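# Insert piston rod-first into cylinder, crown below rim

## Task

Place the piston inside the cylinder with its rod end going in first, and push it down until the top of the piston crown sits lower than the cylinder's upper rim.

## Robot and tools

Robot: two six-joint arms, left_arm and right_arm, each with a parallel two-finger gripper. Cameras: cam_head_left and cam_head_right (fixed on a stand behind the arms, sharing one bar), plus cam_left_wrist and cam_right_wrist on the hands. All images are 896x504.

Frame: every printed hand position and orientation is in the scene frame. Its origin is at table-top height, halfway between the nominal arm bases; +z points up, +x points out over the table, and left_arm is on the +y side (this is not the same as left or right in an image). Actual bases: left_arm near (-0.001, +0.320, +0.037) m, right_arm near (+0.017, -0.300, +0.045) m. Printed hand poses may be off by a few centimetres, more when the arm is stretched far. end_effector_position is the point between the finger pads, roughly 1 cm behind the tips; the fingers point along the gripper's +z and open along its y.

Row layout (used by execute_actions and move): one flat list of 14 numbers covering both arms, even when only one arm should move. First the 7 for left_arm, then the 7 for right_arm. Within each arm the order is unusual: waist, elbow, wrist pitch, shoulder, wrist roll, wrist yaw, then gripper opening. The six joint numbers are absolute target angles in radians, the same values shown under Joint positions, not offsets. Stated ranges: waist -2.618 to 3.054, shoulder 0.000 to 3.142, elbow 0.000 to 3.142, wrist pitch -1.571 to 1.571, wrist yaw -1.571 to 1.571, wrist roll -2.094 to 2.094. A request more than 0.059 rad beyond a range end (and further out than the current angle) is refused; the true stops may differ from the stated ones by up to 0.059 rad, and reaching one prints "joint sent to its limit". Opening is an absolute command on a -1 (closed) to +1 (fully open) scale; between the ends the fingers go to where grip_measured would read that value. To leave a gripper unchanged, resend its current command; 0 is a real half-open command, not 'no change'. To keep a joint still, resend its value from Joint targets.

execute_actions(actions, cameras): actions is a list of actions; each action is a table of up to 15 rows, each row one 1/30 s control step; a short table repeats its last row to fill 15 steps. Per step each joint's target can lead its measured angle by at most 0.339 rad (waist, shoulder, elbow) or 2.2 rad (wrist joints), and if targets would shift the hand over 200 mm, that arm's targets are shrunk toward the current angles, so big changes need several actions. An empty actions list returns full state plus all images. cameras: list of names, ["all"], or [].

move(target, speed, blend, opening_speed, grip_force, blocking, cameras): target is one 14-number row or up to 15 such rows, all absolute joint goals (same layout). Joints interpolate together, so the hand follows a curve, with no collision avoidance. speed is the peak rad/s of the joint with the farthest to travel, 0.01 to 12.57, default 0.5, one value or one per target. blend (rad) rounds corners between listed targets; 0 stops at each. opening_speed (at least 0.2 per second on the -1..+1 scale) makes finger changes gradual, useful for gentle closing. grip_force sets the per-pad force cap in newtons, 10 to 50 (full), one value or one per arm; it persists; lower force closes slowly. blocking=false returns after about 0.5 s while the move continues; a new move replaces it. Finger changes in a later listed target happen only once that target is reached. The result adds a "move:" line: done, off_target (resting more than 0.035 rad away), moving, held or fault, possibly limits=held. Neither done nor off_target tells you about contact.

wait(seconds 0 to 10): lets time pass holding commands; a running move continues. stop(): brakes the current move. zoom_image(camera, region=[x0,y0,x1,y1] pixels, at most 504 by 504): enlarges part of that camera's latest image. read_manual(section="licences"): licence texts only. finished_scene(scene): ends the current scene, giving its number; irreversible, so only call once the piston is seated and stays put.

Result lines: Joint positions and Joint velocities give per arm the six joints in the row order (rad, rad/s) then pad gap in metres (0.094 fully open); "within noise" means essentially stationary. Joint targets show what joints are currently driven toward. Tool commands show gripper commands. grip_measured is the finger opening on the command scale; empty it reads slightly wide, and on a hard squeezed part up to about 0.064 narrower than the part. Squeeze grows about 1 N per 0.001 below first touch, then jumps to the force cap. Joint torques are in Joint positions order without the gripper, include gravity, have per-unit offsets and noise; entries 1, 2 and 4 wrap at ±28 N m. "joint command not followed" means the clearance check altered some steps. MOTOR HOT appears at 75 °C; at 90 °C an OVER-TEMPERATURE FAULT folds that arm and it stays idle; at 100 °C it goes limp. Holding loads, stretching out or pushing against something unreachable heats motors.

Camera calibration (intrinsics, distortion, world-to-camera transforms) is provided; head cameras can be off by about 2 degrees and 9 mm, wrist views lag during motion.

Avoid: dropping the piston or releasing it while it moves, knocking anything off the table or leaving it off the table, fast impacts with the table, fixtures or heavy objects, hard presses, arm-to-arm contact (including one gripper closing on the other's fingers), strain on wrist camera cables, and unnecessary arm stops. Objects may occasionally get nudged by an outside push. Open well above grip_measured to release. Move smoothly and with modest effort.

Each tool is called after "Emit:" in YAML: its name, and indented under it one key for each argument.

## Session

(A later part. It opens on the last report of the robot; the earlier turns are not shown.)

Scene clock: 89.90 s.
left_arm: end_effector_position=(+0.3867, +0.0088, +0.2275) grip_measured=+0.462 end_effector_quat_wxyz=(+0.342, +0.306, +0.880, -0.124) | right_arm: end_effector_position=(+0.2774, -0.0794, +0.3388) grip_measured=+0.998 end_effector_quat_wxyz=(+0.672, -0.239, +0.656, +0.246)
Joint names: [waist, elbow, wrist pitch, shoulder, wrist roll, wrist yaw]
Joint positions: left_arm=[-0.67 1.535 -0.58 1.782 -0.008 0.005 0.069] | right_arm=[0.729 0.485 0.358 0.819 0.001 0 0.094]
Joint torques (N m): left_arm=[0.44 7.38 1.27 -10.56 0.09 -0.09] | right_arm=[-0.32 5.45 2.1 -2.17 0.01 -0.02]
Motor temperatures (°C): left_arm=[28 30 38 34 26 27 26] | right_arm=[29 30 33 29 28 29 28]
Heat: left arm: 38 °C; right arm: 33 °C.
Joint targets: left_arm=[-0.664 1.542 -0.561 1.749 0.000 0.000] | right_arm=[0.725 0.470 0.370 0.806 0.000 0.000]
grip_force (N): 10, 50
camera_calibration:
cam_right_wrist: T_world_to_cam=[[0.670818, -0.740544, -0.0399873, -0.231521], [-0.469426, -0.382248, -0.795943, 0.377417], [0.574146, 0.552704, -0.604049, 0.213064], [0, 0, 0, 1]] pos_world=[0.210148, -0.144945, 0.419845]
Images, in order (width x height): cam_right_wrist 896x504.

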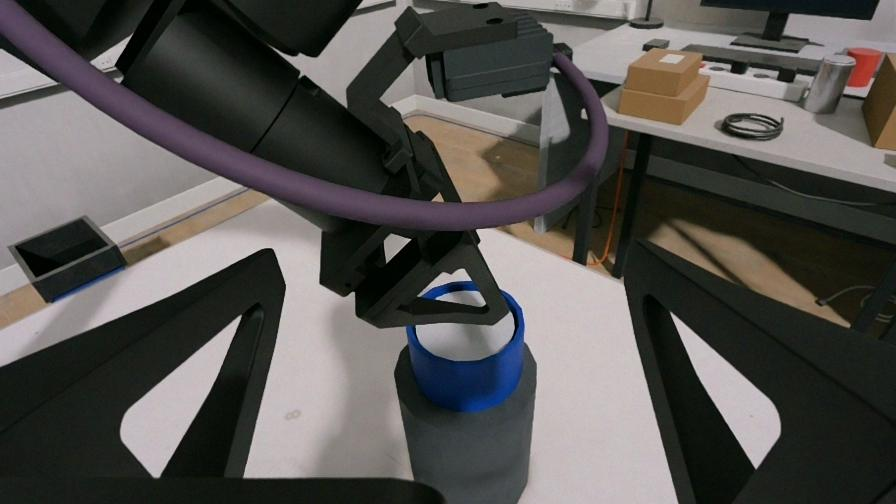

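Emit:
zoom_image:
  camera: "cam_right_wrist"
  region: [385, 250, 555, 420]

Scaled by 2.965 from the camera's 896x504 image, which has a finer 1280x720 frame.

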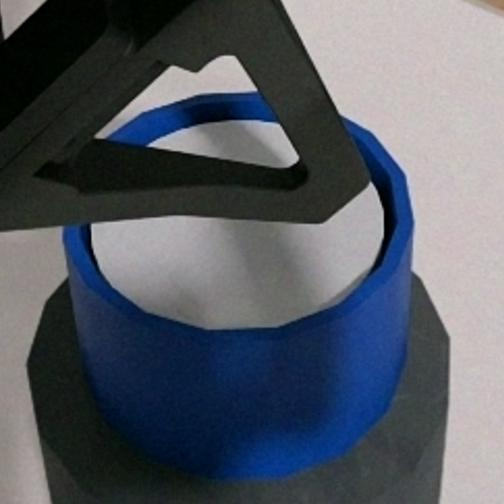

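Emit:
move:
  target:
    - [-0.6645, 1.542, -0.561, 1.749, 0.0, 0.0, 1.0, 0.7244, 0.47, 0.37, 0.806, 0, 0, 1.0]
    - [-0.66, 0.75, 0.10, 1.0, 0.0, 0.0, 1.0, 0.7244, 0.47, 0.37, 0.806, 0, 0, 1.0]
    - [-0.45, 0.47, 0.37, 0.806, 0.0, 0.0, 1.0, 0.7244, 1.885, -0.965, 1.925, 0, 0, 1.0]
  speed: [0.1, 0.6, 0.6]
  blend: [0, 0.1, 0]
  grip_force: [25, 25]
  opening_speed: 1.0
  cameras: ["all"]

Emit:
zoom_image:
  camera: "cam_right_wrist"
  region: [280, 60, 640, 440]

Scene clock: 98.93 s.
left_arm: end_effector_position=(+0.3051, +0.1669, +0.3254) grip_measured=+0.998 end_effector_quat_wxyz=(+0.690, +0.160, +0.686, -0.167) | right_arm: end_effector_position=(+0.3883, +0.0142, +0.2419) grip_measured=+0.998 end_effector_quat_wxyz=(+0.253, -0.330, +0.905, +0.093)
Joint names: [waist, elbow, wrist pitch, shoulder, wrist roll, wrist yaw]
Joint positions: left_arm=[-0.456 0.481 0.352 0.824 -0.008 0.005 0.094] | right_arm=[0.729 1.847 -0.96 1.912 0.001 0 0.094]
Joint torques (N m): left_arm=[0.55 6.42 1.61 -1.72 0.09 -0.09] | right_arm=[-0.34 8.85 1.17 -9.03 -0.02 -0.04]
Heat: left arm: 38 °C; right arm: 33 °C.
Joint targets: left_arm=[-0.450 0.470 0.370 0.806 0.000 0.000] | right_arm=[0.725 1.885 -0.965 1.925 0.000 0.000]
grip_force (N): 25, 25
move: off_target (right_arm); right_arm: the elbow is farthest, 0.038 rad from its target
camera_calibration:
cam_left_wrist: T_world_to_cam=[[-0.415183, -0.908313, -0.0508968, 0.296285], [-0.541795, 0.291819, -0.788226, 0.379123], [0.730808, -0.299683, -0.613278, 0.147601], [0, 0, 0, 1]] pos_world=[0.220551, 0.202718, 0.404435]
cam_right_wrist: T_world_to_cam=[[0.630837, -0.774276, -0.0504191, -0.222028], [-0.764677, -0.631405, 0.128829, 0.282558], [-0.131584, -0.0427155, -0.990384, 0.415022], [0, 0, 0, 1]] pos_world=[0.410739, 0.0242253, 0.363435]

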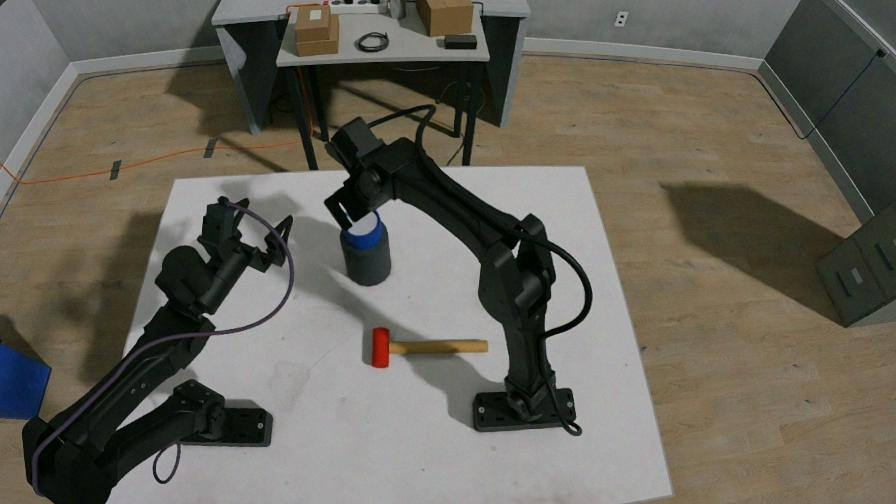

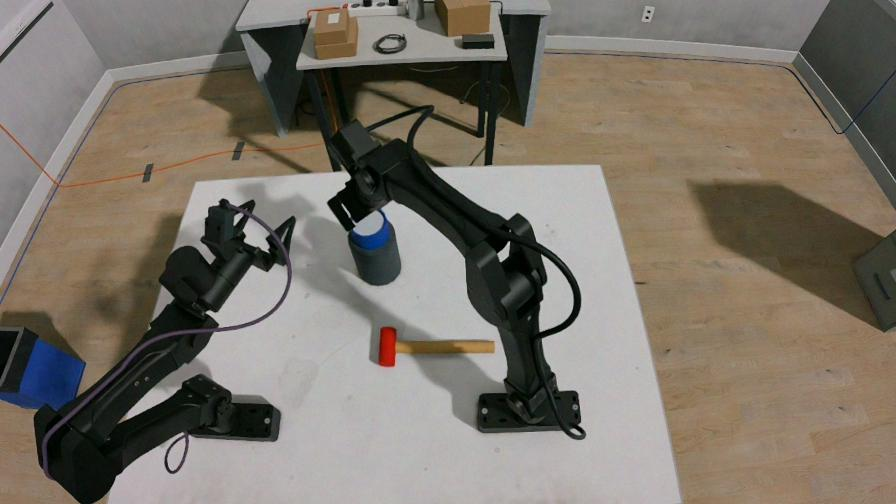

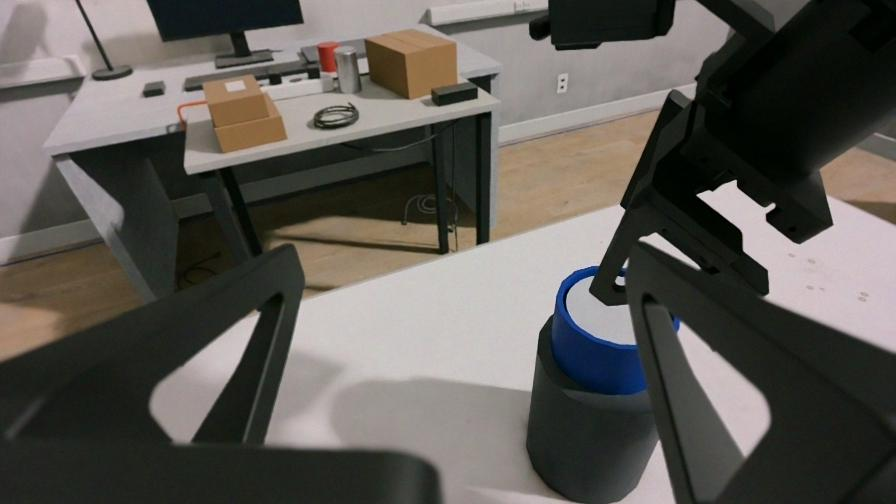

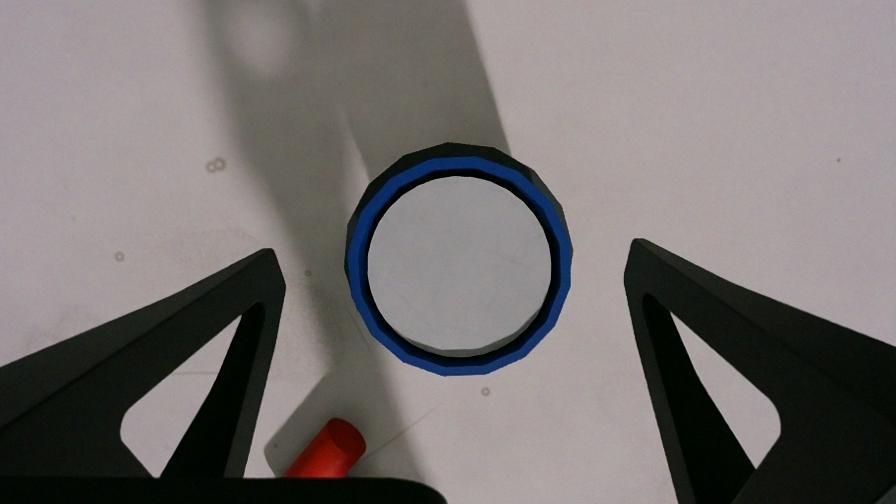

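Scaled by 1.326 from the camera's 896x504 image, which has a finer 1280x720 frame.

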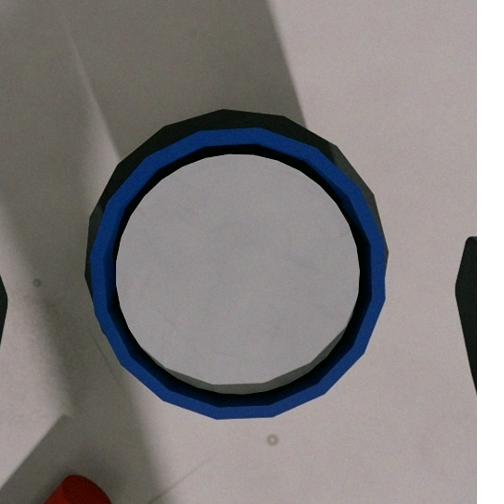

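Emit:
move:
  target:
    - [-0.45, 0.47, 0.37, 0.806, 0.0, 0.0, 1.0, 0.7244, 1.633, -0.762, 1.925, 0, 0, 1.0]
    - [-0.45, 0.47, 0.37, 0.806, 0.0, 0.0, 1.0, 0.7244, 1.633, -0.762, 1.925, 0, 0, 0.45]
  speed: [0.2, 0.1]
  grip_force: [25, 20]
  cameras: ["cam_right_wrist", "cam_left_wrist"]

Emit:
zoom_image:
  camera: "cam_right_wrist"
  region: [260, 60, 640, 460]

Scene clock: 110.07 s.
left_arm: end_effector_position=(+0.3051, +0.1669, +0.3254) grip_measured=+0.998 end_effector_quat_wxyz=(+0.690, +0.160, +0.686, -0.167) | right_arm: end_effector_position=(+0.3886, +0.0143, +0.1893) grip_measured=+0.730 end_effector_quat_wxyz=(+0.246, -0.330, +0.907, +0.090)
Joint names: [waist, elbow, wrist pitch, shoulder, wrist roll, wrist yaw]
Joint positions: left_arm=[-0.456 0.481 0.352 0.824 -0.008 0.005 0.094] | right_arm=[0.728 1.646 -0.775 1.912 0.001 0 0.081]
Joint torques (N m): left_arm=[0.55 6.42 1.61 -1.73 0.09 -0.09] | right_arm=[-0.31 5.22 1.35 -9.2 -0.02 -0.04]
Heat: left arm: 38 °C; right arm: 33 °C.
Joint targets: left_arm=[-0.450 0.470 0.370 0.806 0.000 0.000] | right_arm=[0.724 1.633 -0.762 1.925 0.000 0.000]
grip_force (N): 25, 20
move: done
camera_calibration:
cam_left_wrist: T_world_to_cam=[[-0.415183, -0.908313, -0.0508968, 0.296285], [-0.541795, 0.291819, -0.788226, 0.379123], [0.730808, -0.299683, -0.613278, 0.147601], [0, 0, 0, 1]] pos_world=[0.220551, 0.202718, 0.404435]
cam_right_wrist: T_world_to_cam=[[0.629896, -0.775054, -0.0502291, -0.224481], [-0.763257, -0.629685, 0.144689, 0.286087], [-0.14377, -0.0528012, -0.988201, 0.367424], [0, 0, 0, 1]] pos_world=[0.412582, 0.0255607, 0.31042]
Images, in order (width x height): cam_left_wrist 896x504, cam_right_wrist 896x504.

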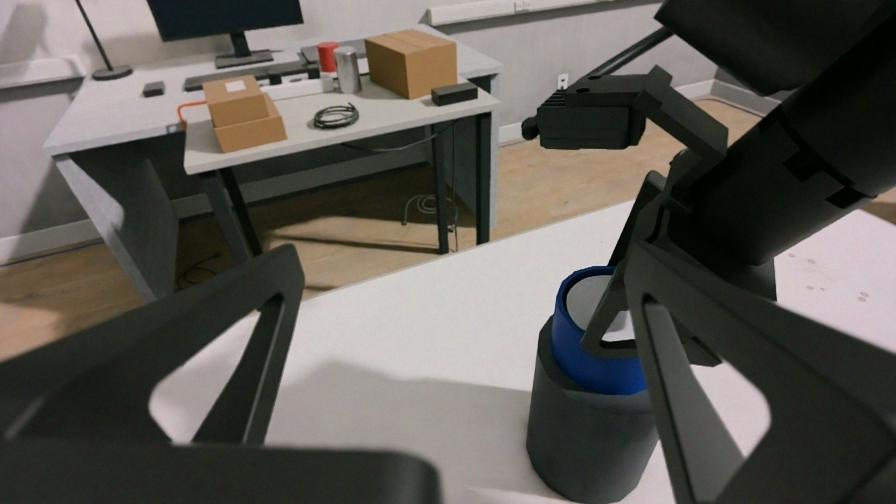

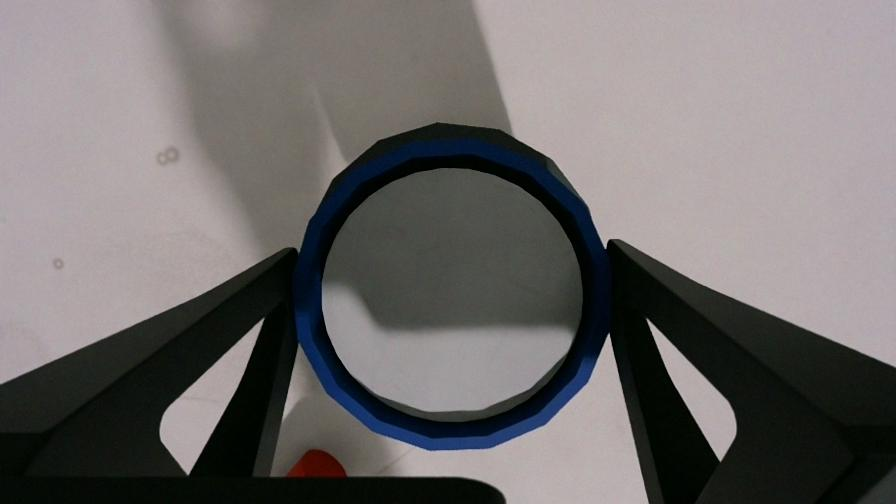

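Scaled by 1.260 from the camera's 896x504 image, which has a finer 1280x720 frame.

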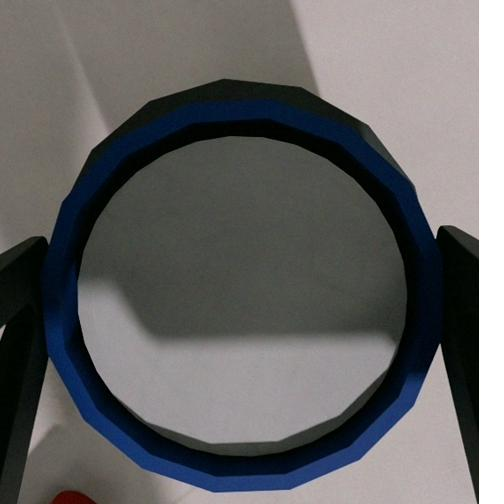

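Emit:
move:
  target: [-0.45, 0.47, 0.37, 0.806, 0.0, 0.0, 1.0, 0.727, 1.606, -0.753, 1.841, 0, 0, 0.45]
  speed: 0.06
  cameras: ["cam_right_wrist", "cam_left_wrist"]

Emit:
zoom_image:
  camera: "cam_right_wrist"
  region: [260, 60, 640, 460]

Scene clock: 113.83 s.
left_arm: end_effector_position=(+0.3051, +0.1669, +0.3254) grip_measured=+0.998 end_effector_quat_wxyz=(+0.690, +0.160, +0.686, -0.167) | right_arm: end_effector_position=(+0.3858, +0.0120, +0.1897) grip_measured=+0.730 end_effector_quat_wxyz=(+0.249, -0.331, +0.905, +0.091)
Joint names: [waist, elbow, wrist pitch, shoulder, wrist roll, wrist yaw]
Joint positions: left_arm=[-0.456 0.481 0.352 0.824 -0.008 0.005 0.094] | right_arm=[0.728 1.614 -0.757 1.891 -0.001 -0.001 0.081]
Joint torques (N m): left_arm=[0.55 6.42 1.61 -1.72 0.09 -0.09] | right_arm=[-0.09 5.48 1.24 -14.78 0.02 -0.02]
Heat: left arm: 38 °C; right arm: 33 °C.
Joint targets: left_arm=[-0.450 0.470 0.370 0.806 0.000 0.000] | right_arm=[0.727 1.606 -0.753 1.841 0.000 0.000]
grip_force (N): 25, 20
move: off_target (right_arm); right_arm: the shoulder is farthest, 0.050 rad from its target
camera_calibration:
cam_left_wrist: T_world_to_cam=[[-0.415183, -0.908313, -0.0508968, 0.296285], [-0.541795, 0.291819, -0.788226, 0.379123], [0.730808, -0.299683, -0.613278, 0.147601], [0, 0, 0, 1]] pos_world=[0.220551, 0.202718, 0.404435]
cam_right_wrist: T_world_to_cam=[[0.632355, -0.773091, -0.049578, -0.225537], [-0.762508, -0.632444, 0.136366, 0.283732], [-0.136779, -0.048428, -0.989417, 0.364763], [0, 0, 0, 1]] pos_world=[0.40886, 0.0227489, 0.311029]
Images, in order (width x height): cam_left_wrist 896x504, cam_right_wrist 896x504.

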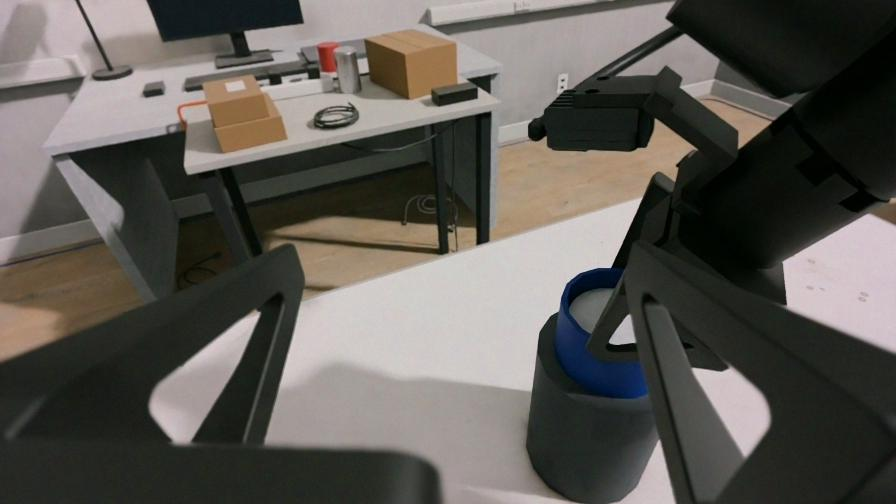

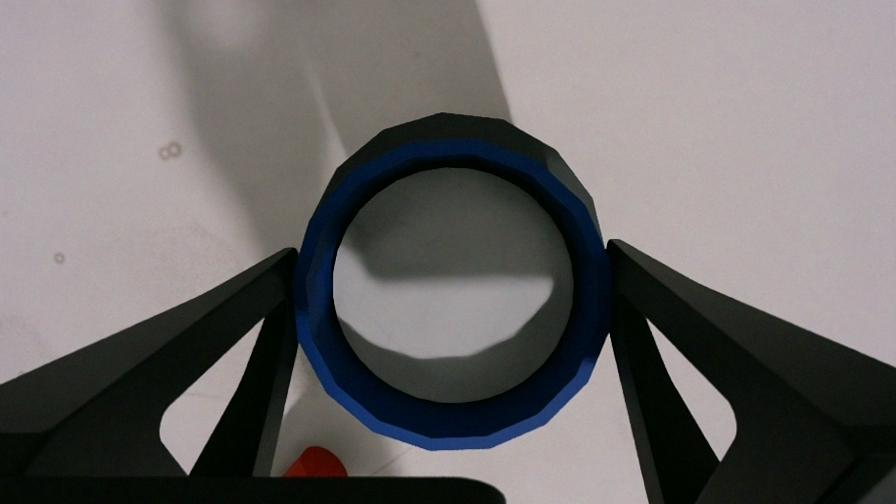

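Scaled by 1.260 from the camera's 896x504 image, which has a finer 1280x720 frame.

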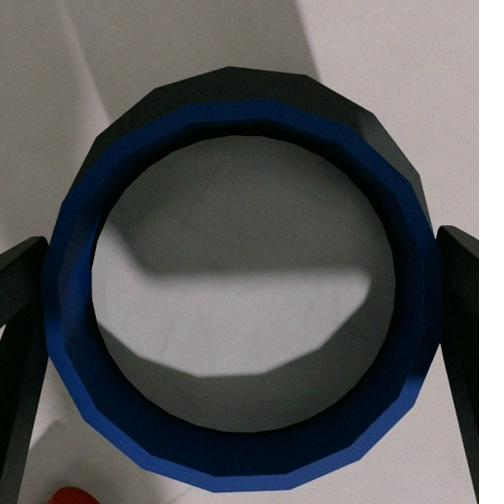

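Emit:
move:
  target:
    - [-0.45, 0.47, 0.37, 0.806, 0.0, 0.0, 1.0, 0.727, 1.606, -0.753, 1.841, 0, 0, 1.0]
    - [-0.45, 0.47, 0.37, 0.806, 0.0, 0.0, 1.0, 0.727, 1.885, -0.965, 1.925, 0, 0, 1.0]
    - [-0.45, 0.47, 0.37, 0.806, 0.0, 0.0, 1.0, 0.7245, 2.305, -1.375, 2.188, 0, 0, -1.0]
  speed: [0.1, 0.3, 0.4]
  opening_speed: 1.5
  grip_force: [25, 50]
  cameras: ["all"]

Emit:
zoom_image:
  camera: "cam_right_wrist"
  region: [290, 40, 630, 380]

Emit:
zoom_image:
  camera: "cam_left_wrist"
  region: [500, 120, 760, 400]

Scene clock: 121.77 s.
left_arm: end_effector_position=(+0.3051, +0.1669, +0.3254) grip_measured=+0.998 end_effector_quat_wxyz=(+0.690, +0.160, +0.686, -0.167) | right_arm: end_effector_position=(+0.3842, +0.0107, +0.2279) grip_measured=-0.977 end_effector_quat_wxyz=(+0.143, -0.340, +0.928, +0.052)
Joint names: [waist, elbow, wrist pitch, shoulder, wrist roll, wrist yaw]
Joint positions: left_arm=[-0.456 0.481 0.352 0.824 -0.008 0.005 0.094] | right_arm=[0.728 2.274 -1.37 2.169 -0.001 -0.001 0.001]
Joint torques (N m): left_arm=[0.55 6.42 1.61 -1.72 0.09 -0.09] | right_arm=[-0.34 7.79 0.74 -10.15 0.01 -0.03]
Heat: left arm: 38 °C; right arm: 32 °C.
Joint targets: left_arm=[-0.450 0.470 0.370 0.806 0.000 0.000] | right_arm=[0.725 2.305 -1.375 2.188 0.000 0.000]
grip_force (N): 25, 50
move: done
camera_calibration:
cam_left_wrist: T_world_to_cam=[[-0.415183, -0.908313, -0.0508968, 0.296285], [-0.541795, 0.291819, -0.788226, 0.379123], [0.730808, -0.299683, -0.613278, 0.147601], [0, 0, 0, 1]] pos_world=[0.220551, 0.202718, 0.404435]
cam_right_wrist: T_world_to_cam=[[0.623903, -0.780213, -0.0448616, -0.221392], [-0.718166, -0.595033, 0.360795, 0.207946], [-0.308191, -0.192883, -0.931566, 0.456518], [0, 0, 0, 1]] pos_world=[0.428162, 0.0390563, 0.340319]

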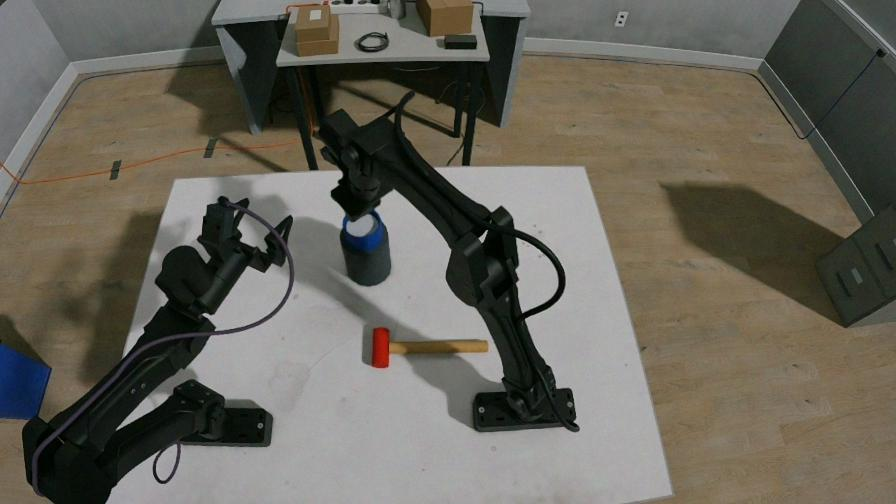

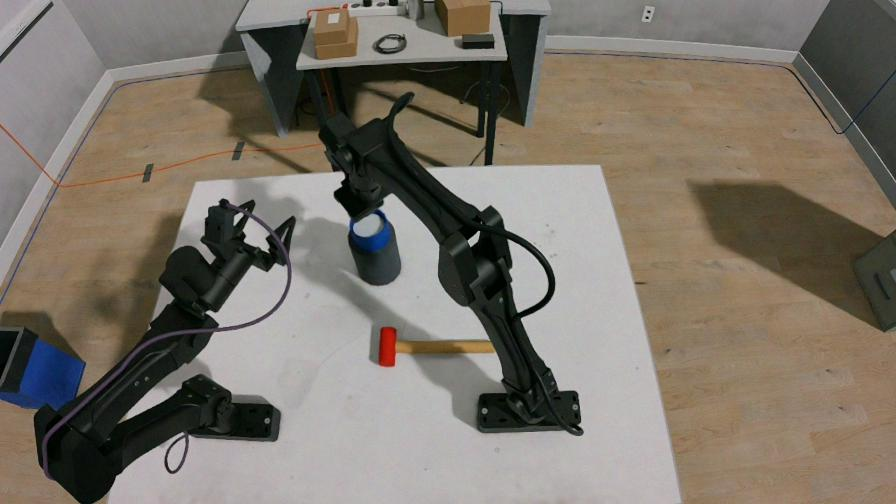

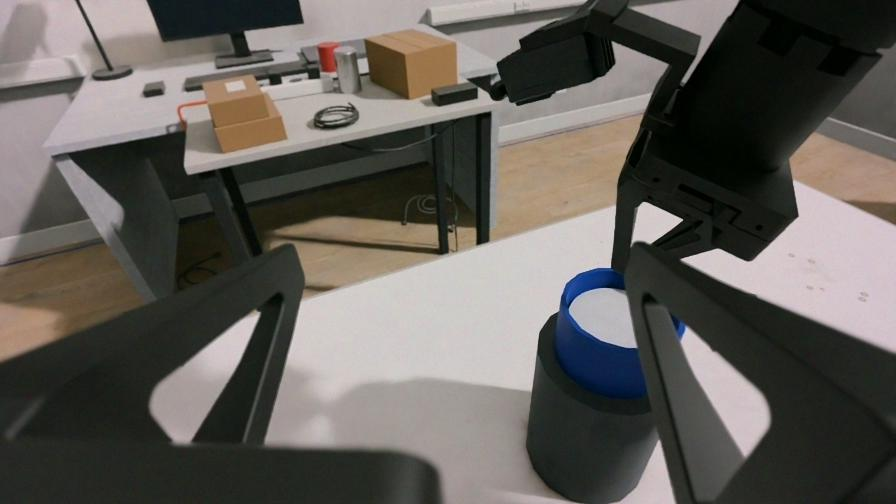

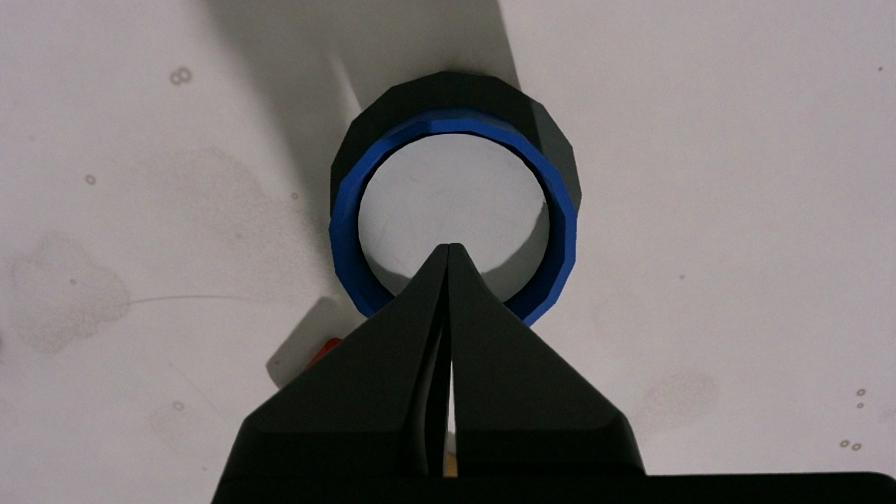

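Scaled by 1.482 from the camera's 896x504 image, which has a finer 1280x720 frame.

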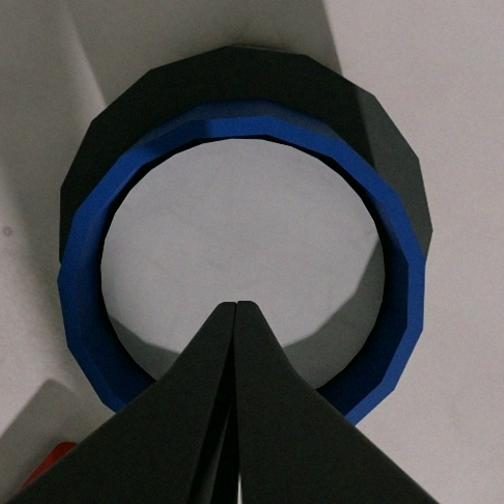

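Scaled by 1.800 from the camera's 896x504 image, which has a finer 1280x720 frame.

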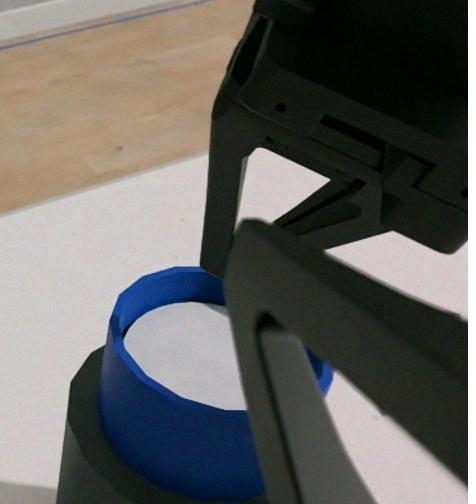

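Emit:
move:
  target: [-0.45, 0.47, 0.37, 0.806, 0.0, 0.0, 1.0, 0.7245, 2.305, -1.40, 2.258, 0, 0, -1.0]
  speed: 0.1
  cameras: ["cam_right_wrist", "cam_left_wrist"]

Emit:
zoom_image:
  camera: "cam_right_wrist"
  region: [270, 40, 640, 410]

Emit:
zoom_image:
  camera: "cam_left_wrist"
  region: [500, 180, 760, 440]

Scene clock: 125.60 s.
left_arm: end_effector_position=(+0.3051, +0.1669, +0.3254) grip_measured=+0.998 end_effector_quat_wxyz=(+0.690, +0.160, +0.686, -0.167) | right_arm: end_effector_position=(+0.3822, +0.0090, +0.1937) grip_measured=-0.979 end_effector_quat_wxyz=(+0.098, -0.342, +0.934, +0.036)
Joint names: [waist, elbow, wrist pitch, shoulder, wrist roll, wrist yaw]
Joint positions: left_arm=[-0.456 0.481 0.352 0.824 -0.008 0.005 0.094] | right_arm=[0.728 2.274 -1.395 2.24 -0.001 -0.001 0.001]
Joint torques (N m): left_arm=[0.57 6.43 1.61 -1.72 0.09 -0.09] | right_arm=[-0.35 7.77 0.55 -10.81 0.03 0]
Heat: left arm: 39 °C; right arm: 32 °C.
Joint targets: left_arm=[-0.450 0.470 0.370 0.806 0.000 0.000] | right_arm=[0.725 2.305 -1.400 2.258 0.000 0.000]
grip_force (N): 25, 50
move: done
camera_calibration:
cam_left_wrist: T_world_to_cam=[[-0.415183, -0.908313, -0.0508968, 0.296285], [-0.541795, 0.291819, -0.788226, 0.379123], [0.730808, -0.299683, -0.613278, 0.147601], [0, 0, 0, 1]] pos_world=[0.220551, 0.202718, 0.404435]
cam_right_wrist: T_world_to_cam=[[0.620722, -0.782895, -0.0421721, -0.222269], [-0.688531, -0.570053, 0.448291, 0.189348], [-0.375005, -0.249227, -0.892893, 0.442265], [0, 0, 0, 1]] pos_world=[0.434191, 0.0441495, 0.300639]
Images, in order (width x height): cam_left_wrist 896x504, cam_right_wrist 896x504.

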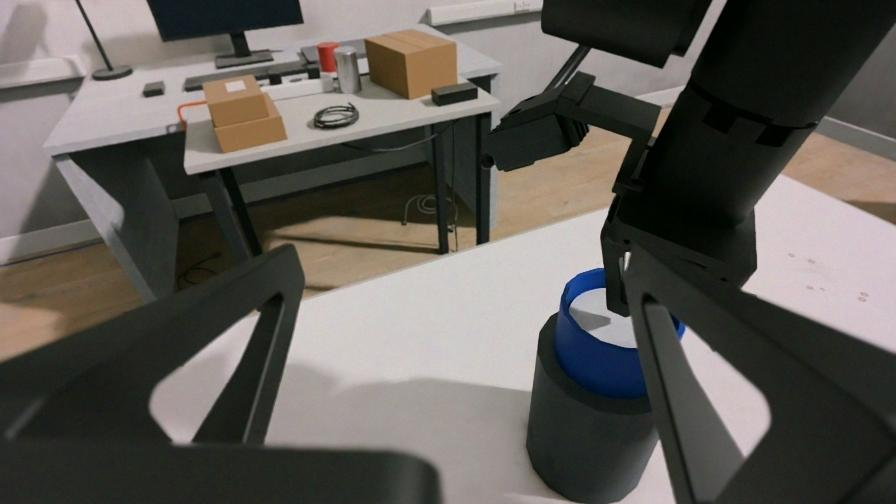

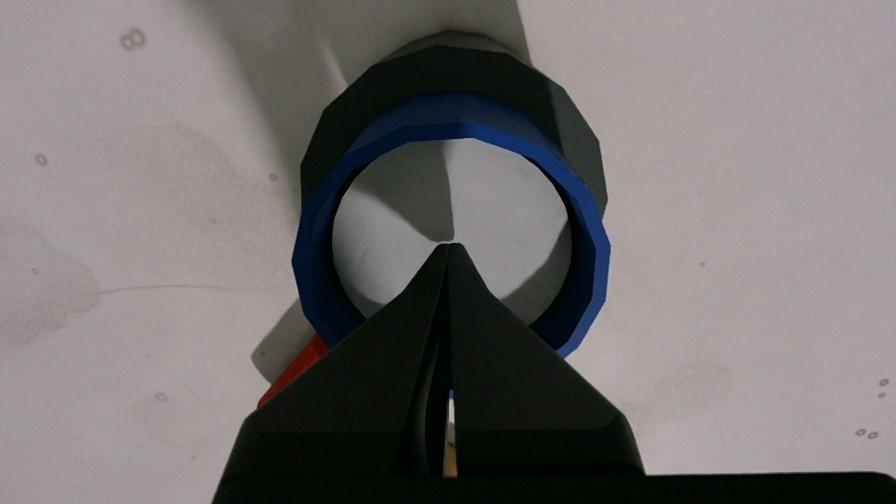

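Scaled by 1.362 from the camera's 896x504 image, which has a finer 1280x720 frame.

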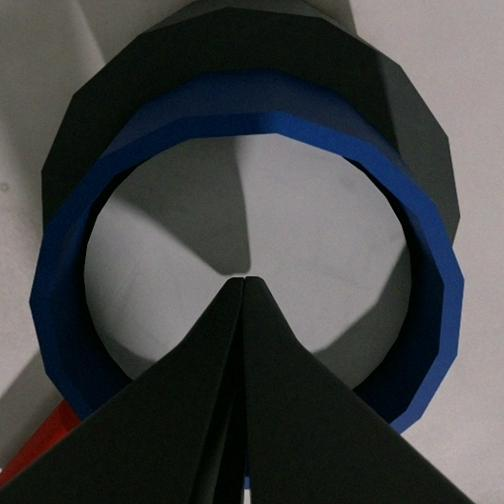

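Scaled by 1.938 from the camera's 896x504 image, which has a finer 1280x720 frame.

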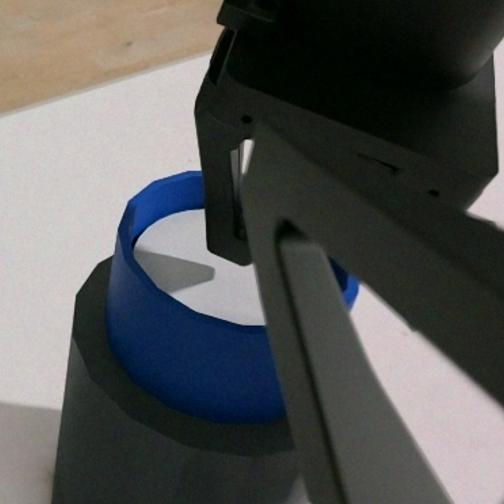

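Emit:
move:
  target: [-0.45, 0.47, 0.37, 0.806, 0.0, 0.0, 1.0, 0.7245, 2.24, -1.414, 2.345, 0, 0, -1.0]
  speed: 0.06

Emit:
move:
  target: [-0.45, 0.47, 0.37, 0.806, 0.0, 0.0, 1.0, 0.7245, 2.21, -1.425, 2.42, 0, 0, -1.0]
  speed: 0.06
  cameras: ["cam_right_wrist", "cam_left_wrist"]

Emit:
zoom_image:
  camera: "cam_left_wrist"
  region: [500, 180, 760, 440]

Scene clock: 129.50 s.
left_arm: end_effector_position=(+0.3051, +0.1669, +0.3254) grip_measured=+0.998 end_effector_quat_wxyz=(+0.690, +0.160, +0.686, -0.167) | right_arm: end_effector_position=(+0.3818, +0.0087, +0.1817) grip_measured=-0.979 end_effector_quat_wxyz=(+0.084, -0.342, +0.935, +0.031)
Joint names: [waist, elbow, wrist pitch, shoulder, wrist roll, wrist yaw]
Joint positions: left_arm=[-0.456 0.481 0.352 0.824 -0.008 0.005 0.094] | right_arm=[0.728 2.274 -1.4 2.266 -0.001 -0.001 0.001]
Joint torques (N m): left_arm=[0.55 6.43 1.61 -1.72 0.08 -0.09] | right_arm=[-0.36 2.81 0.42 -5.59 0.02 -0.01]
Heat: left arm: 39 °C; right arm: 32 °C.
Joint targets: left_arm=[-0.450 0.470 0.370 0.806 0.000 0.000] | right_arm=[0.725 2.240 -1.414 2.345 0.000 0.000]
grip_force (N): 25, 50
move: off_target (right_arm); right_arm: the shoulder is farthest, 0.079 rad from its target

Scene clock: 131.00 s.
left_arm: end_effector_position=(+0.3051, +0.1669, +0.3254) grip_measured=+0.998 end_effector_quat_wxyz=(+0.690, +0.160, +0.686, -0.167) | right_arm: end_effector_position=(+0.3817, +0.0086, +0.1740) grip_measured=-0.979 end_effector_quat_wxyz=(+0.075, -0.343, +0.936, +0.028)
Joint names: [waist, elbow, wrist pitch, shoulder, wrist roll, wrist yaw]
Joint positions: left_arm=[-0.456 0.481 0.352 0.824 -0.008 0.005 0.094] | right_arm=[0.728 2.277 -1.404 2.284 -0.001 -0.001 0.001]
Joint torques (N m): left_arm=[0.55 6.42 1.61 -1.72 0.09 -0.09] | right_arm=[-0.29 0.51 0.32 -0.59 0.03 -0.01]
Heat: left arm: 39 °C; right arm: 32 °C.
Joint targets: left_arm=[-0.450 0.470 0.370 0.806 0.000 0.000] | right_arm=[0.725 2.210 -1.425 2.420 0.000 0.000]
grip_force (N): 25, 50
move: off_target (right_arm); right_arm: the shoulder is farthest, 0.136 rad from its target
camera_calibration:
cam_left_wrist: T_world_to_cam=[[-0.415183, -0.908313, -0.0508968, 0.296285], [-0.541795, 0.291819, -0.788226, 0.379123], [0.730808, -0.299683, -0.613278, 0.147601], [0, 0, 0, 1]] pos_world=[0.220551, 0.202718, 0.404435]
cam_right_wrist: T_world_to_cam=[[0.619122, -0.784238, -0.0407234, -0.222726], [-0.670675, -0.555022, 0.492083, 0.182933], [-0.408512, -0.277347, -0.869596, 0.433331], [0, 0, 0, 1]] pos_world=[0.437604, 0.0470448, 0.277735]
Images, in order (width x height): cam_left_wrist 896x504, cam_right_wrist 896x504.

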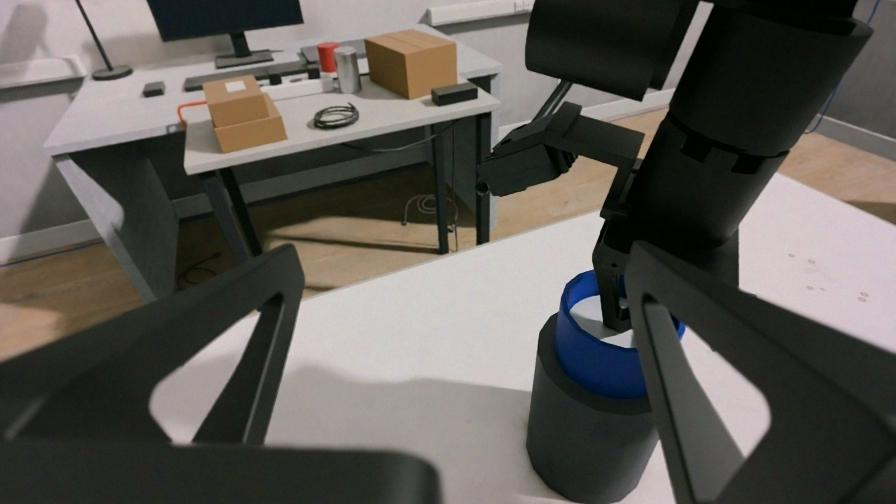

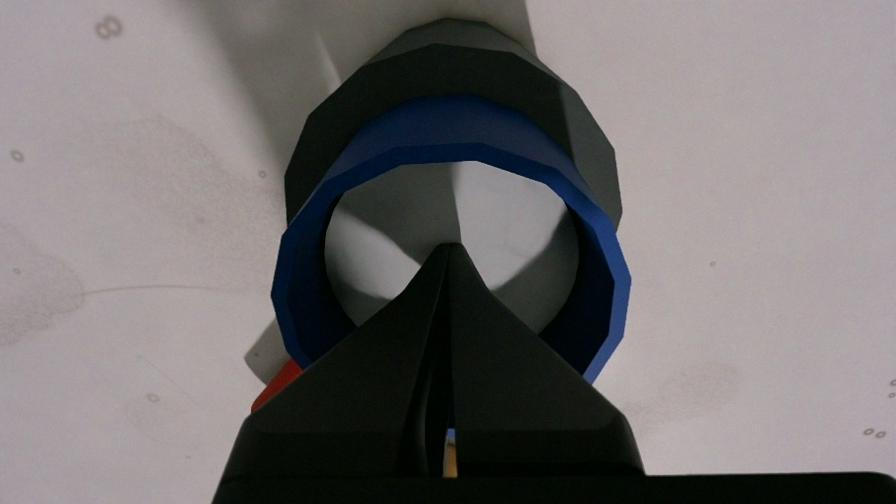

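Scaled by 1.938 from the camera's 896x504 image, which has a finer 1280x720 frame.

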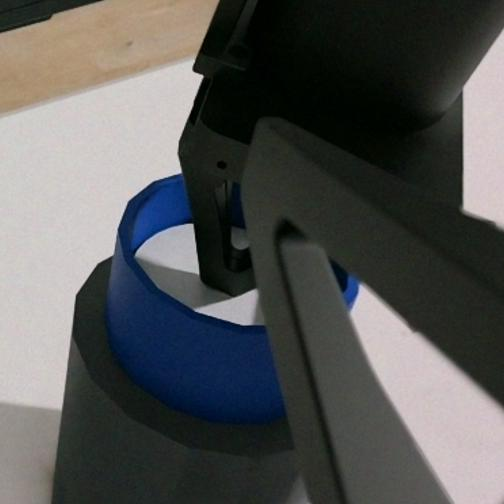

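Emit:
move:
  target: [-0.45, 0.47, 0.37, 0.806, 0, 0, 1.0, 0.7245, 2.19, -1.435, 2.46, 0, 0, -1.0]
  speed: 0.06
  cameras: []

Scene clock: 134.13 s.
left_arm: end_effector_position=(+0.3051, +0.1669, +0.3254) grip_measured=+0.998 end_effector_quat_wxyz=(+0.690, +0.160, +0.686, -0.167) | right_arm: end_effector_position=(+0.3810, +0.0080, +0.1677) grip_measured=-0.979 end_effector_quat_wxyz=(+0.067, -0.343, +0.937, +0.025)
Joint names: [waist, elbow, wrist pitch, shoulder, wrist roll, wrist yaw]
Joint positions: left_arm=[-0.456 0.481 0.352 0.824 -0.008 0.005 0.094] | right_arm=[0.728 2.277 -1.408 2.298 -0.001 -0.001 0.001]
Joint torques (N m): left_arm=[0.55 6.43 1.61 -1.72 0.09 -0.09] | right_arm=[-0.39 -1.18 0.21 1.85 0.01 0.02]
Heat: left arm: 39 °C; right arm: 32 °C.
Joint targets: left_arm=[-0.450 0.470 0.370 0.806 0.000 0.000] | right_arm=[0.725 2.190 -1.435 2.460 0.000 0.000]
grip_force (N): 25, 50
move: off_target (right_arm); right_arm: the shoulder is farthest, 0.162 rad from its target
No camera images: "cameras" was empty.

Emit:
move:
  target: [-0.45, 0.47, 0.37, 0.806, 0, 0, 1.0, 0.7245, 2.175, -1.44, 2.50, 0, 0, -1.0]
  speed: 0.06
  cameras: []

Emit:
move:
  target: [-0.45, 0.47, 0.37, 0.806, 0, 0, 1.0, 0.7245, 2.165, -1.445, 2.53, 0, 0, -1.0]
  speed: 0.05
  cameras: ["cam_right_wrist"]

Scene clock: 137.13 s.
left_arm: end_effector_position=(+0.3051, +0.1669, +0.3254) grip_measured=+0.998 end_effector_quat_wxyz=(+0.690, +0.160, +0.686, -0.167) | right_arm: end_effector_position=(+0.3810, +0.0080, +0.1559) grip_measured=-0.979 end_effector_quat_wxyz=(+0.055, -0.343, +0.937, +0.020)
Joint names: [waist, elbow, wrist pitch, shoulder, wrist roll, wrist yaw]
Joint positions: left_arm=[-0.456 0.481 0.352 0.824 -0.008 0.005 0.094] | right_arm=[0.728 2.277 -1.408 2.324 -0.001 -0.001 0.001]
Joint torques (N m): left_arm=[0.55 6.42 1.61 -1.72 0.09 -0.09] | right_arm=[-0.34 -2.22 0.12 3.07 0.01 -0.01]
Heat: left arm: 39 °C; right arm: 31 °C.
Joint targets: left_arm=[-0.450 0.470 0.370 0.806 0.000 0.000] | right_arm=[0.725 2.175 -1.440 2.500 0.000 0.000]
grip_force (N): 25, 50
move: off_target (right_arm); right_arm: the shoulder is farthest, 0.176 rad from its target
No camera images: "cameras" was empty.

Scene clock: 137.97 s.
left_arm: end_effector_position=(+0.3051, +0.1669, +0.3254) grip_measured=+0.998 end_effector_quat_wxyz=(+0.690, +0.160, +0.686, -0.167) | right_arm: end_effector_position=(+0.3810, +0.0080, +0.1552) grip_measured=-0.979 end_effector_quat_wxyz=(+0.054, -0.343, +0.938, +0.020)
Joint names: [waist, elbow, wrist pitch, shoulder, wrist roll, wrist yaw]
Joint positions: left_arm=[-0.456 0.481 0.352 0.824 -0.008 0.005 0.094] | right_arm=[0.728 2.277 -1.408 2.325 -0.001 -0.001 0.001]
Joint torques (N m): left_arm=[0.57 6.43 1.61 -1.72 0.09 -0.09] | right_arm=[-0.31 -3.08 0.06 5.81 0.02 -0.01]
Heat: left arm: 39 °C; right arm: 31 °C.
Joint targets: left_arm=[-0.450 0.470 0.370 0.806 0.000 0.000] | right_arm=[0.725 2.165 -1.445 2.530 0.000 0.000]
grip_force (N): 25, 50
move: off_target (right_arm); right_arm: the shoulder is farthest, 0.205 rad from its target
camera_calibration:
cam_right_wrist: T_world_to_cam=[[0.617757, -0.78539, -0.0392316, -0.223205], [-0.653244, -0.540311, 0.530412, 0.178699], [-0.437777, -0.302038, -0.846832, 0.424376], [0, 0, 0, 1]] pos_world=[0.440403, 0.0494278, 0.255835]
Images, in order (width x height): cam_right_wrist 896x504.

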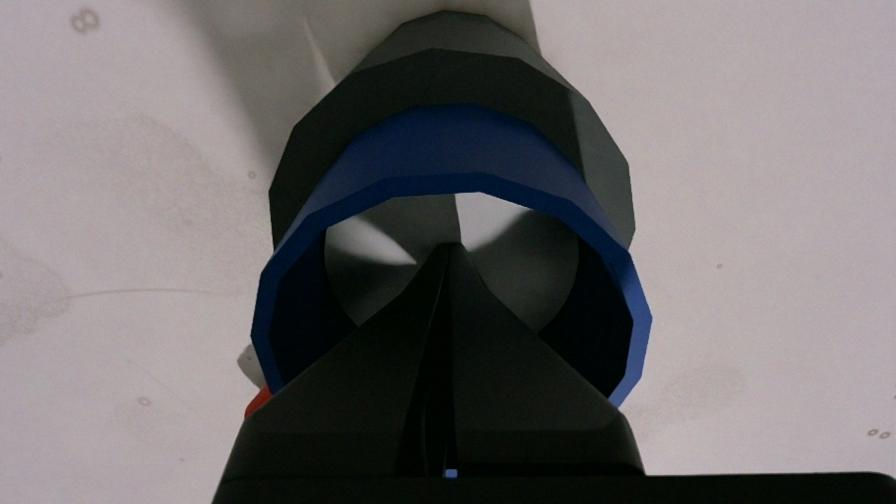

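Emit:
execute_actions:
  actions: []
  cameras: ["cam_left_wrist"]

Emit:
zoom_image:
  camera: "cam_left_wrist"
  region: [300, 100, 700, 500]

Scene clock: 138.40 s.
left_arm: end_effector_position=(+0.3051, +0.1669, +0.3254) grip_measured=+0.998 end_effector_quat_wxyz=(+0.690, +0.160, +0.686, -0.167) | right_arm: end_effector_position=(+0.3810, +0.0080, +0.1552) grip_measured=-0.979 end_effector_quat_wxyz=(+0.054, -0.343, +0.938, +0.020)
Joint names: [waist, elbow, wrist pitch, shoulder, wrist roll, wrist yaw]
Joint positions: left_arm=[-0.456 0.481 0.352 0.824 -0.008 0.005 0.094] | right_arm=[0.728 2.277 -1.408 2.325 -0.001 -0.001 0.001]
Joint velocities: within noise
Joint torques (N m): left_arm=[0.55 6.42 1.61 -1.72 0.09 -0.09] | right_arm=[-0.38 -3.15 0.07 5.81 0.01 0.01]
Motor temperatures (°C): left_arm=[28 30 39 30 26 27 26] | right_arm=[29 30 31 30 28 29 29]
Heat: left arm: 39 °C; right arm: 31 °C.
Joint targets: left_arm=[-0.450 0.470 0.370 0.806 0.000 0.000] | right_arm=[0.725 2.165 -1.445 2.530 0.000 0.000]
Tool commands: left_gripper/opening=+1.0 right_gripper/opening=-1.0
grip_force (N): 25, 50
camera_calibration:
cam_left_wrist: T_world_to_cam=[[-0.415183, -0.908313, -0.0508968, 0.296285], [-0.541795, 0.291819, -0.788226, 0.379123], [0.730808, -0.299683, -0.613278, 0.147601], [0, 0, 0, 1]] pos_world=[0.220551, 0.202718, 0.404435]
Images, in order (width x height): cam_left_wrist 896x504.

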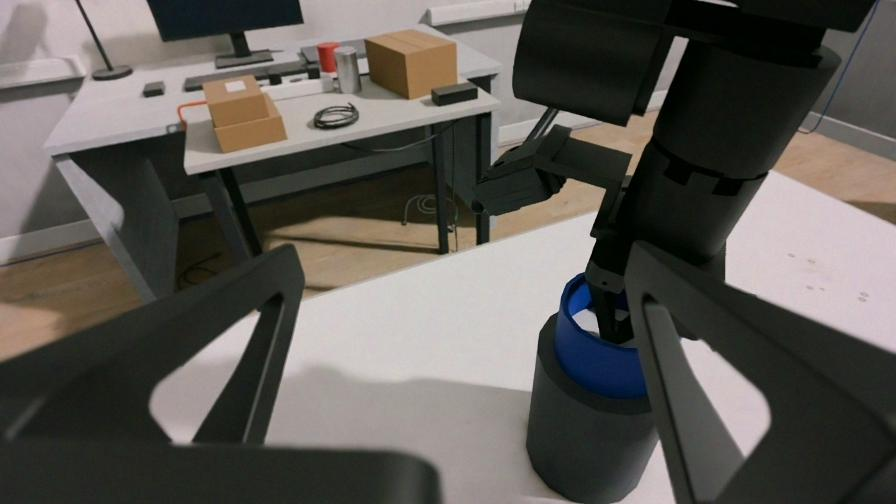

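Scaled by 1.260 from the camera's 896x504 image, which has a finer 1280x720 frame.

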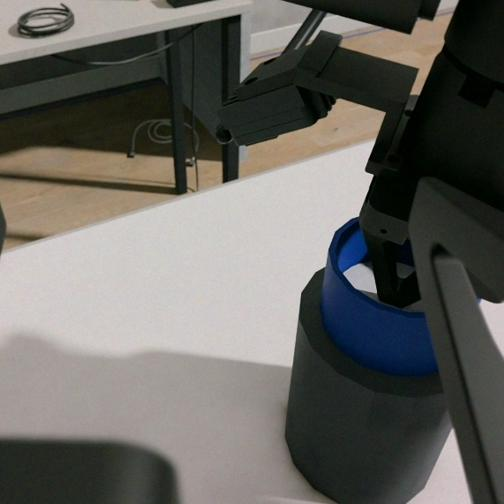

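Emit:
move:
  target: [-0.45, 0.47, 0.37, 0.806, 0, 0, 1.0, 0.7245, 2.157, -1.45, 2.55, 0, 0, -1.0]
  speed: 0.05
  cameras: []

Scene clock: 140.00 s.
left_arm: end_effector_position=(+0.3051, +0.1669, +0.3254) grip_measured=+0.998 end_effector_quat_wxyz=(+0.690, +0.160, +0.686, -0.167) | right_arm: end_effector_position=(+0.3809, +0.0079, +0.1546) grip_measured=-0.979 end_effector_quat_wxyz=(+0.053, -0.343, +0.938, +0.020)
Joint names: [waist, elbow, wrist pitch, shoulder, wrist roll, wrist yaw]
Joint positions: left_arm=[-0.456 0.481 0.352 0.824 -0.008 0.005 0.094] | right_arm=[0.728 2.277 -1.408 2.326 -0.001 -0.001 0.001]
Joint torques (N m): left_arm=[0.54 6.42 1.61 -1.72 0.09 -0.09] | right_arm=[-0.34 -3.75 0.02 7.57 0.02 -0.02]
Heat: left arm: 39 °C; right arm: 31 °C.
Joint targets: left_arm=[-0.450 0.470 0.370 0.806 0.000 0.000] | right_arm=[0.725 2.157 -1.450 2.550 0.000 0.000]
grip_force (N): 25, 50
move: off_target (right_arm); right_arm: the shoulder is farthest, 0.224 rad from its target
No camera images: "cameras" was empty.

Emit:
move:
  target: [-0.45, 0.47, 0.37, 0.806, 0, 0, 1.0, 0.7245, 2.15, -1.45, 2.57, 0, 0, -1.0]
  speed: 0.05
  cameras: []

Scene clock: 141.07 s.
left_arm: end_effector_position=(+0.3051, +0.1669, +0.3254) grip_measured=+0.998 end_effector_quat_wxyz=(+0.690, +0.160, +0.686, -0.167) | right_arm: end_effector_position=(+0.3808, +0.0079, +0.1543) grip_measured=-0.979 end_effector_quat_wxyz=(+0.053, -0.343, +0.938, +0.020)
Joint names: [waist, elbow, wrist pitch, shoulder, wrist roll, wrist yaw]
Joint positions: left_arm=[-0.456 0.481 0.352 0.824 -0.008 0.005 0.094] | right_arm=[0.728 2.277 -1.408 2.327 -0.001 -0.001 0.001]
Joint torques (N m): left_arm=[0.55 6.42 1.61 -1.72 0.09 -0.09] | right_arm=[-0.39 -4.34 0.02 9.47 0.02 0]
Heat: left arm: 39 °C; right arm: 31 °C.
Joint targets: left_arm=[-0.450 0.470 0.370 0.806 0.000 0.000] | right_arm=[0.725 2.150 -1.450 2.570 0.000 0.000]
grip_force (N): 25, 50
move: off_target (right_arm); right_arm: the shoulder is farthest, 0.243 rad from its target
No camera images: "cameras" was empty.

Emit:
move:
  target: [-0.45, 0.47, 0.37, 0.806, 0, 0, 1.0, 0.7245, 2.143, -1.45, 2.59, 0, 0, -1.0]
  speed: 0.05
  cameras: []

Scene clock: 145.67 s.
left_arm: end_effector_position=(+0.3051, +0.1669, +0.3254) grip_measured=+0.998 end_effector_quat_wxyz=(+0.690, +0.160, +0.686, -0.167) | right_arm: end_effector_position=(+0.3807, +0.0077, +0.1272) grip_measured=-0.982 end_effector_quat_wxyz=(+0.028, -0.344, +0.939, +0.010)
Joint names: [waist, elbow, wrist pitch, shoulder, wrist roll, wrist yaw]
Joint positions: left_arm=[-0.456 0.481 0.352 0.824 -0.008 0.005 0.094] | right_arm=[0.728 2.272 -1.4 2.384 -0.002 0 0.001]
Joint torques (N m): left_arm=[0.55 6.43 1.6 -1.73 0.09 -0.09] | right_arm=[-0.29 -4.38 -0.19 5.53 0.02 -0.03]
Heat: left arm: 39 °C; right arm: 31 °C.
Joint targets: left_arm=[-0.450 0.470 0.370 0.806 0.000 0.000] | right_arm=[0.725 2.143 -1.450 2.590 0.000 0.000]
grip_force (N): 25, 50
move: off_target (right_arm); right_arm: the shoulder is farthest, 0.206 rad from its target
No camera images: "cameras" was empty.


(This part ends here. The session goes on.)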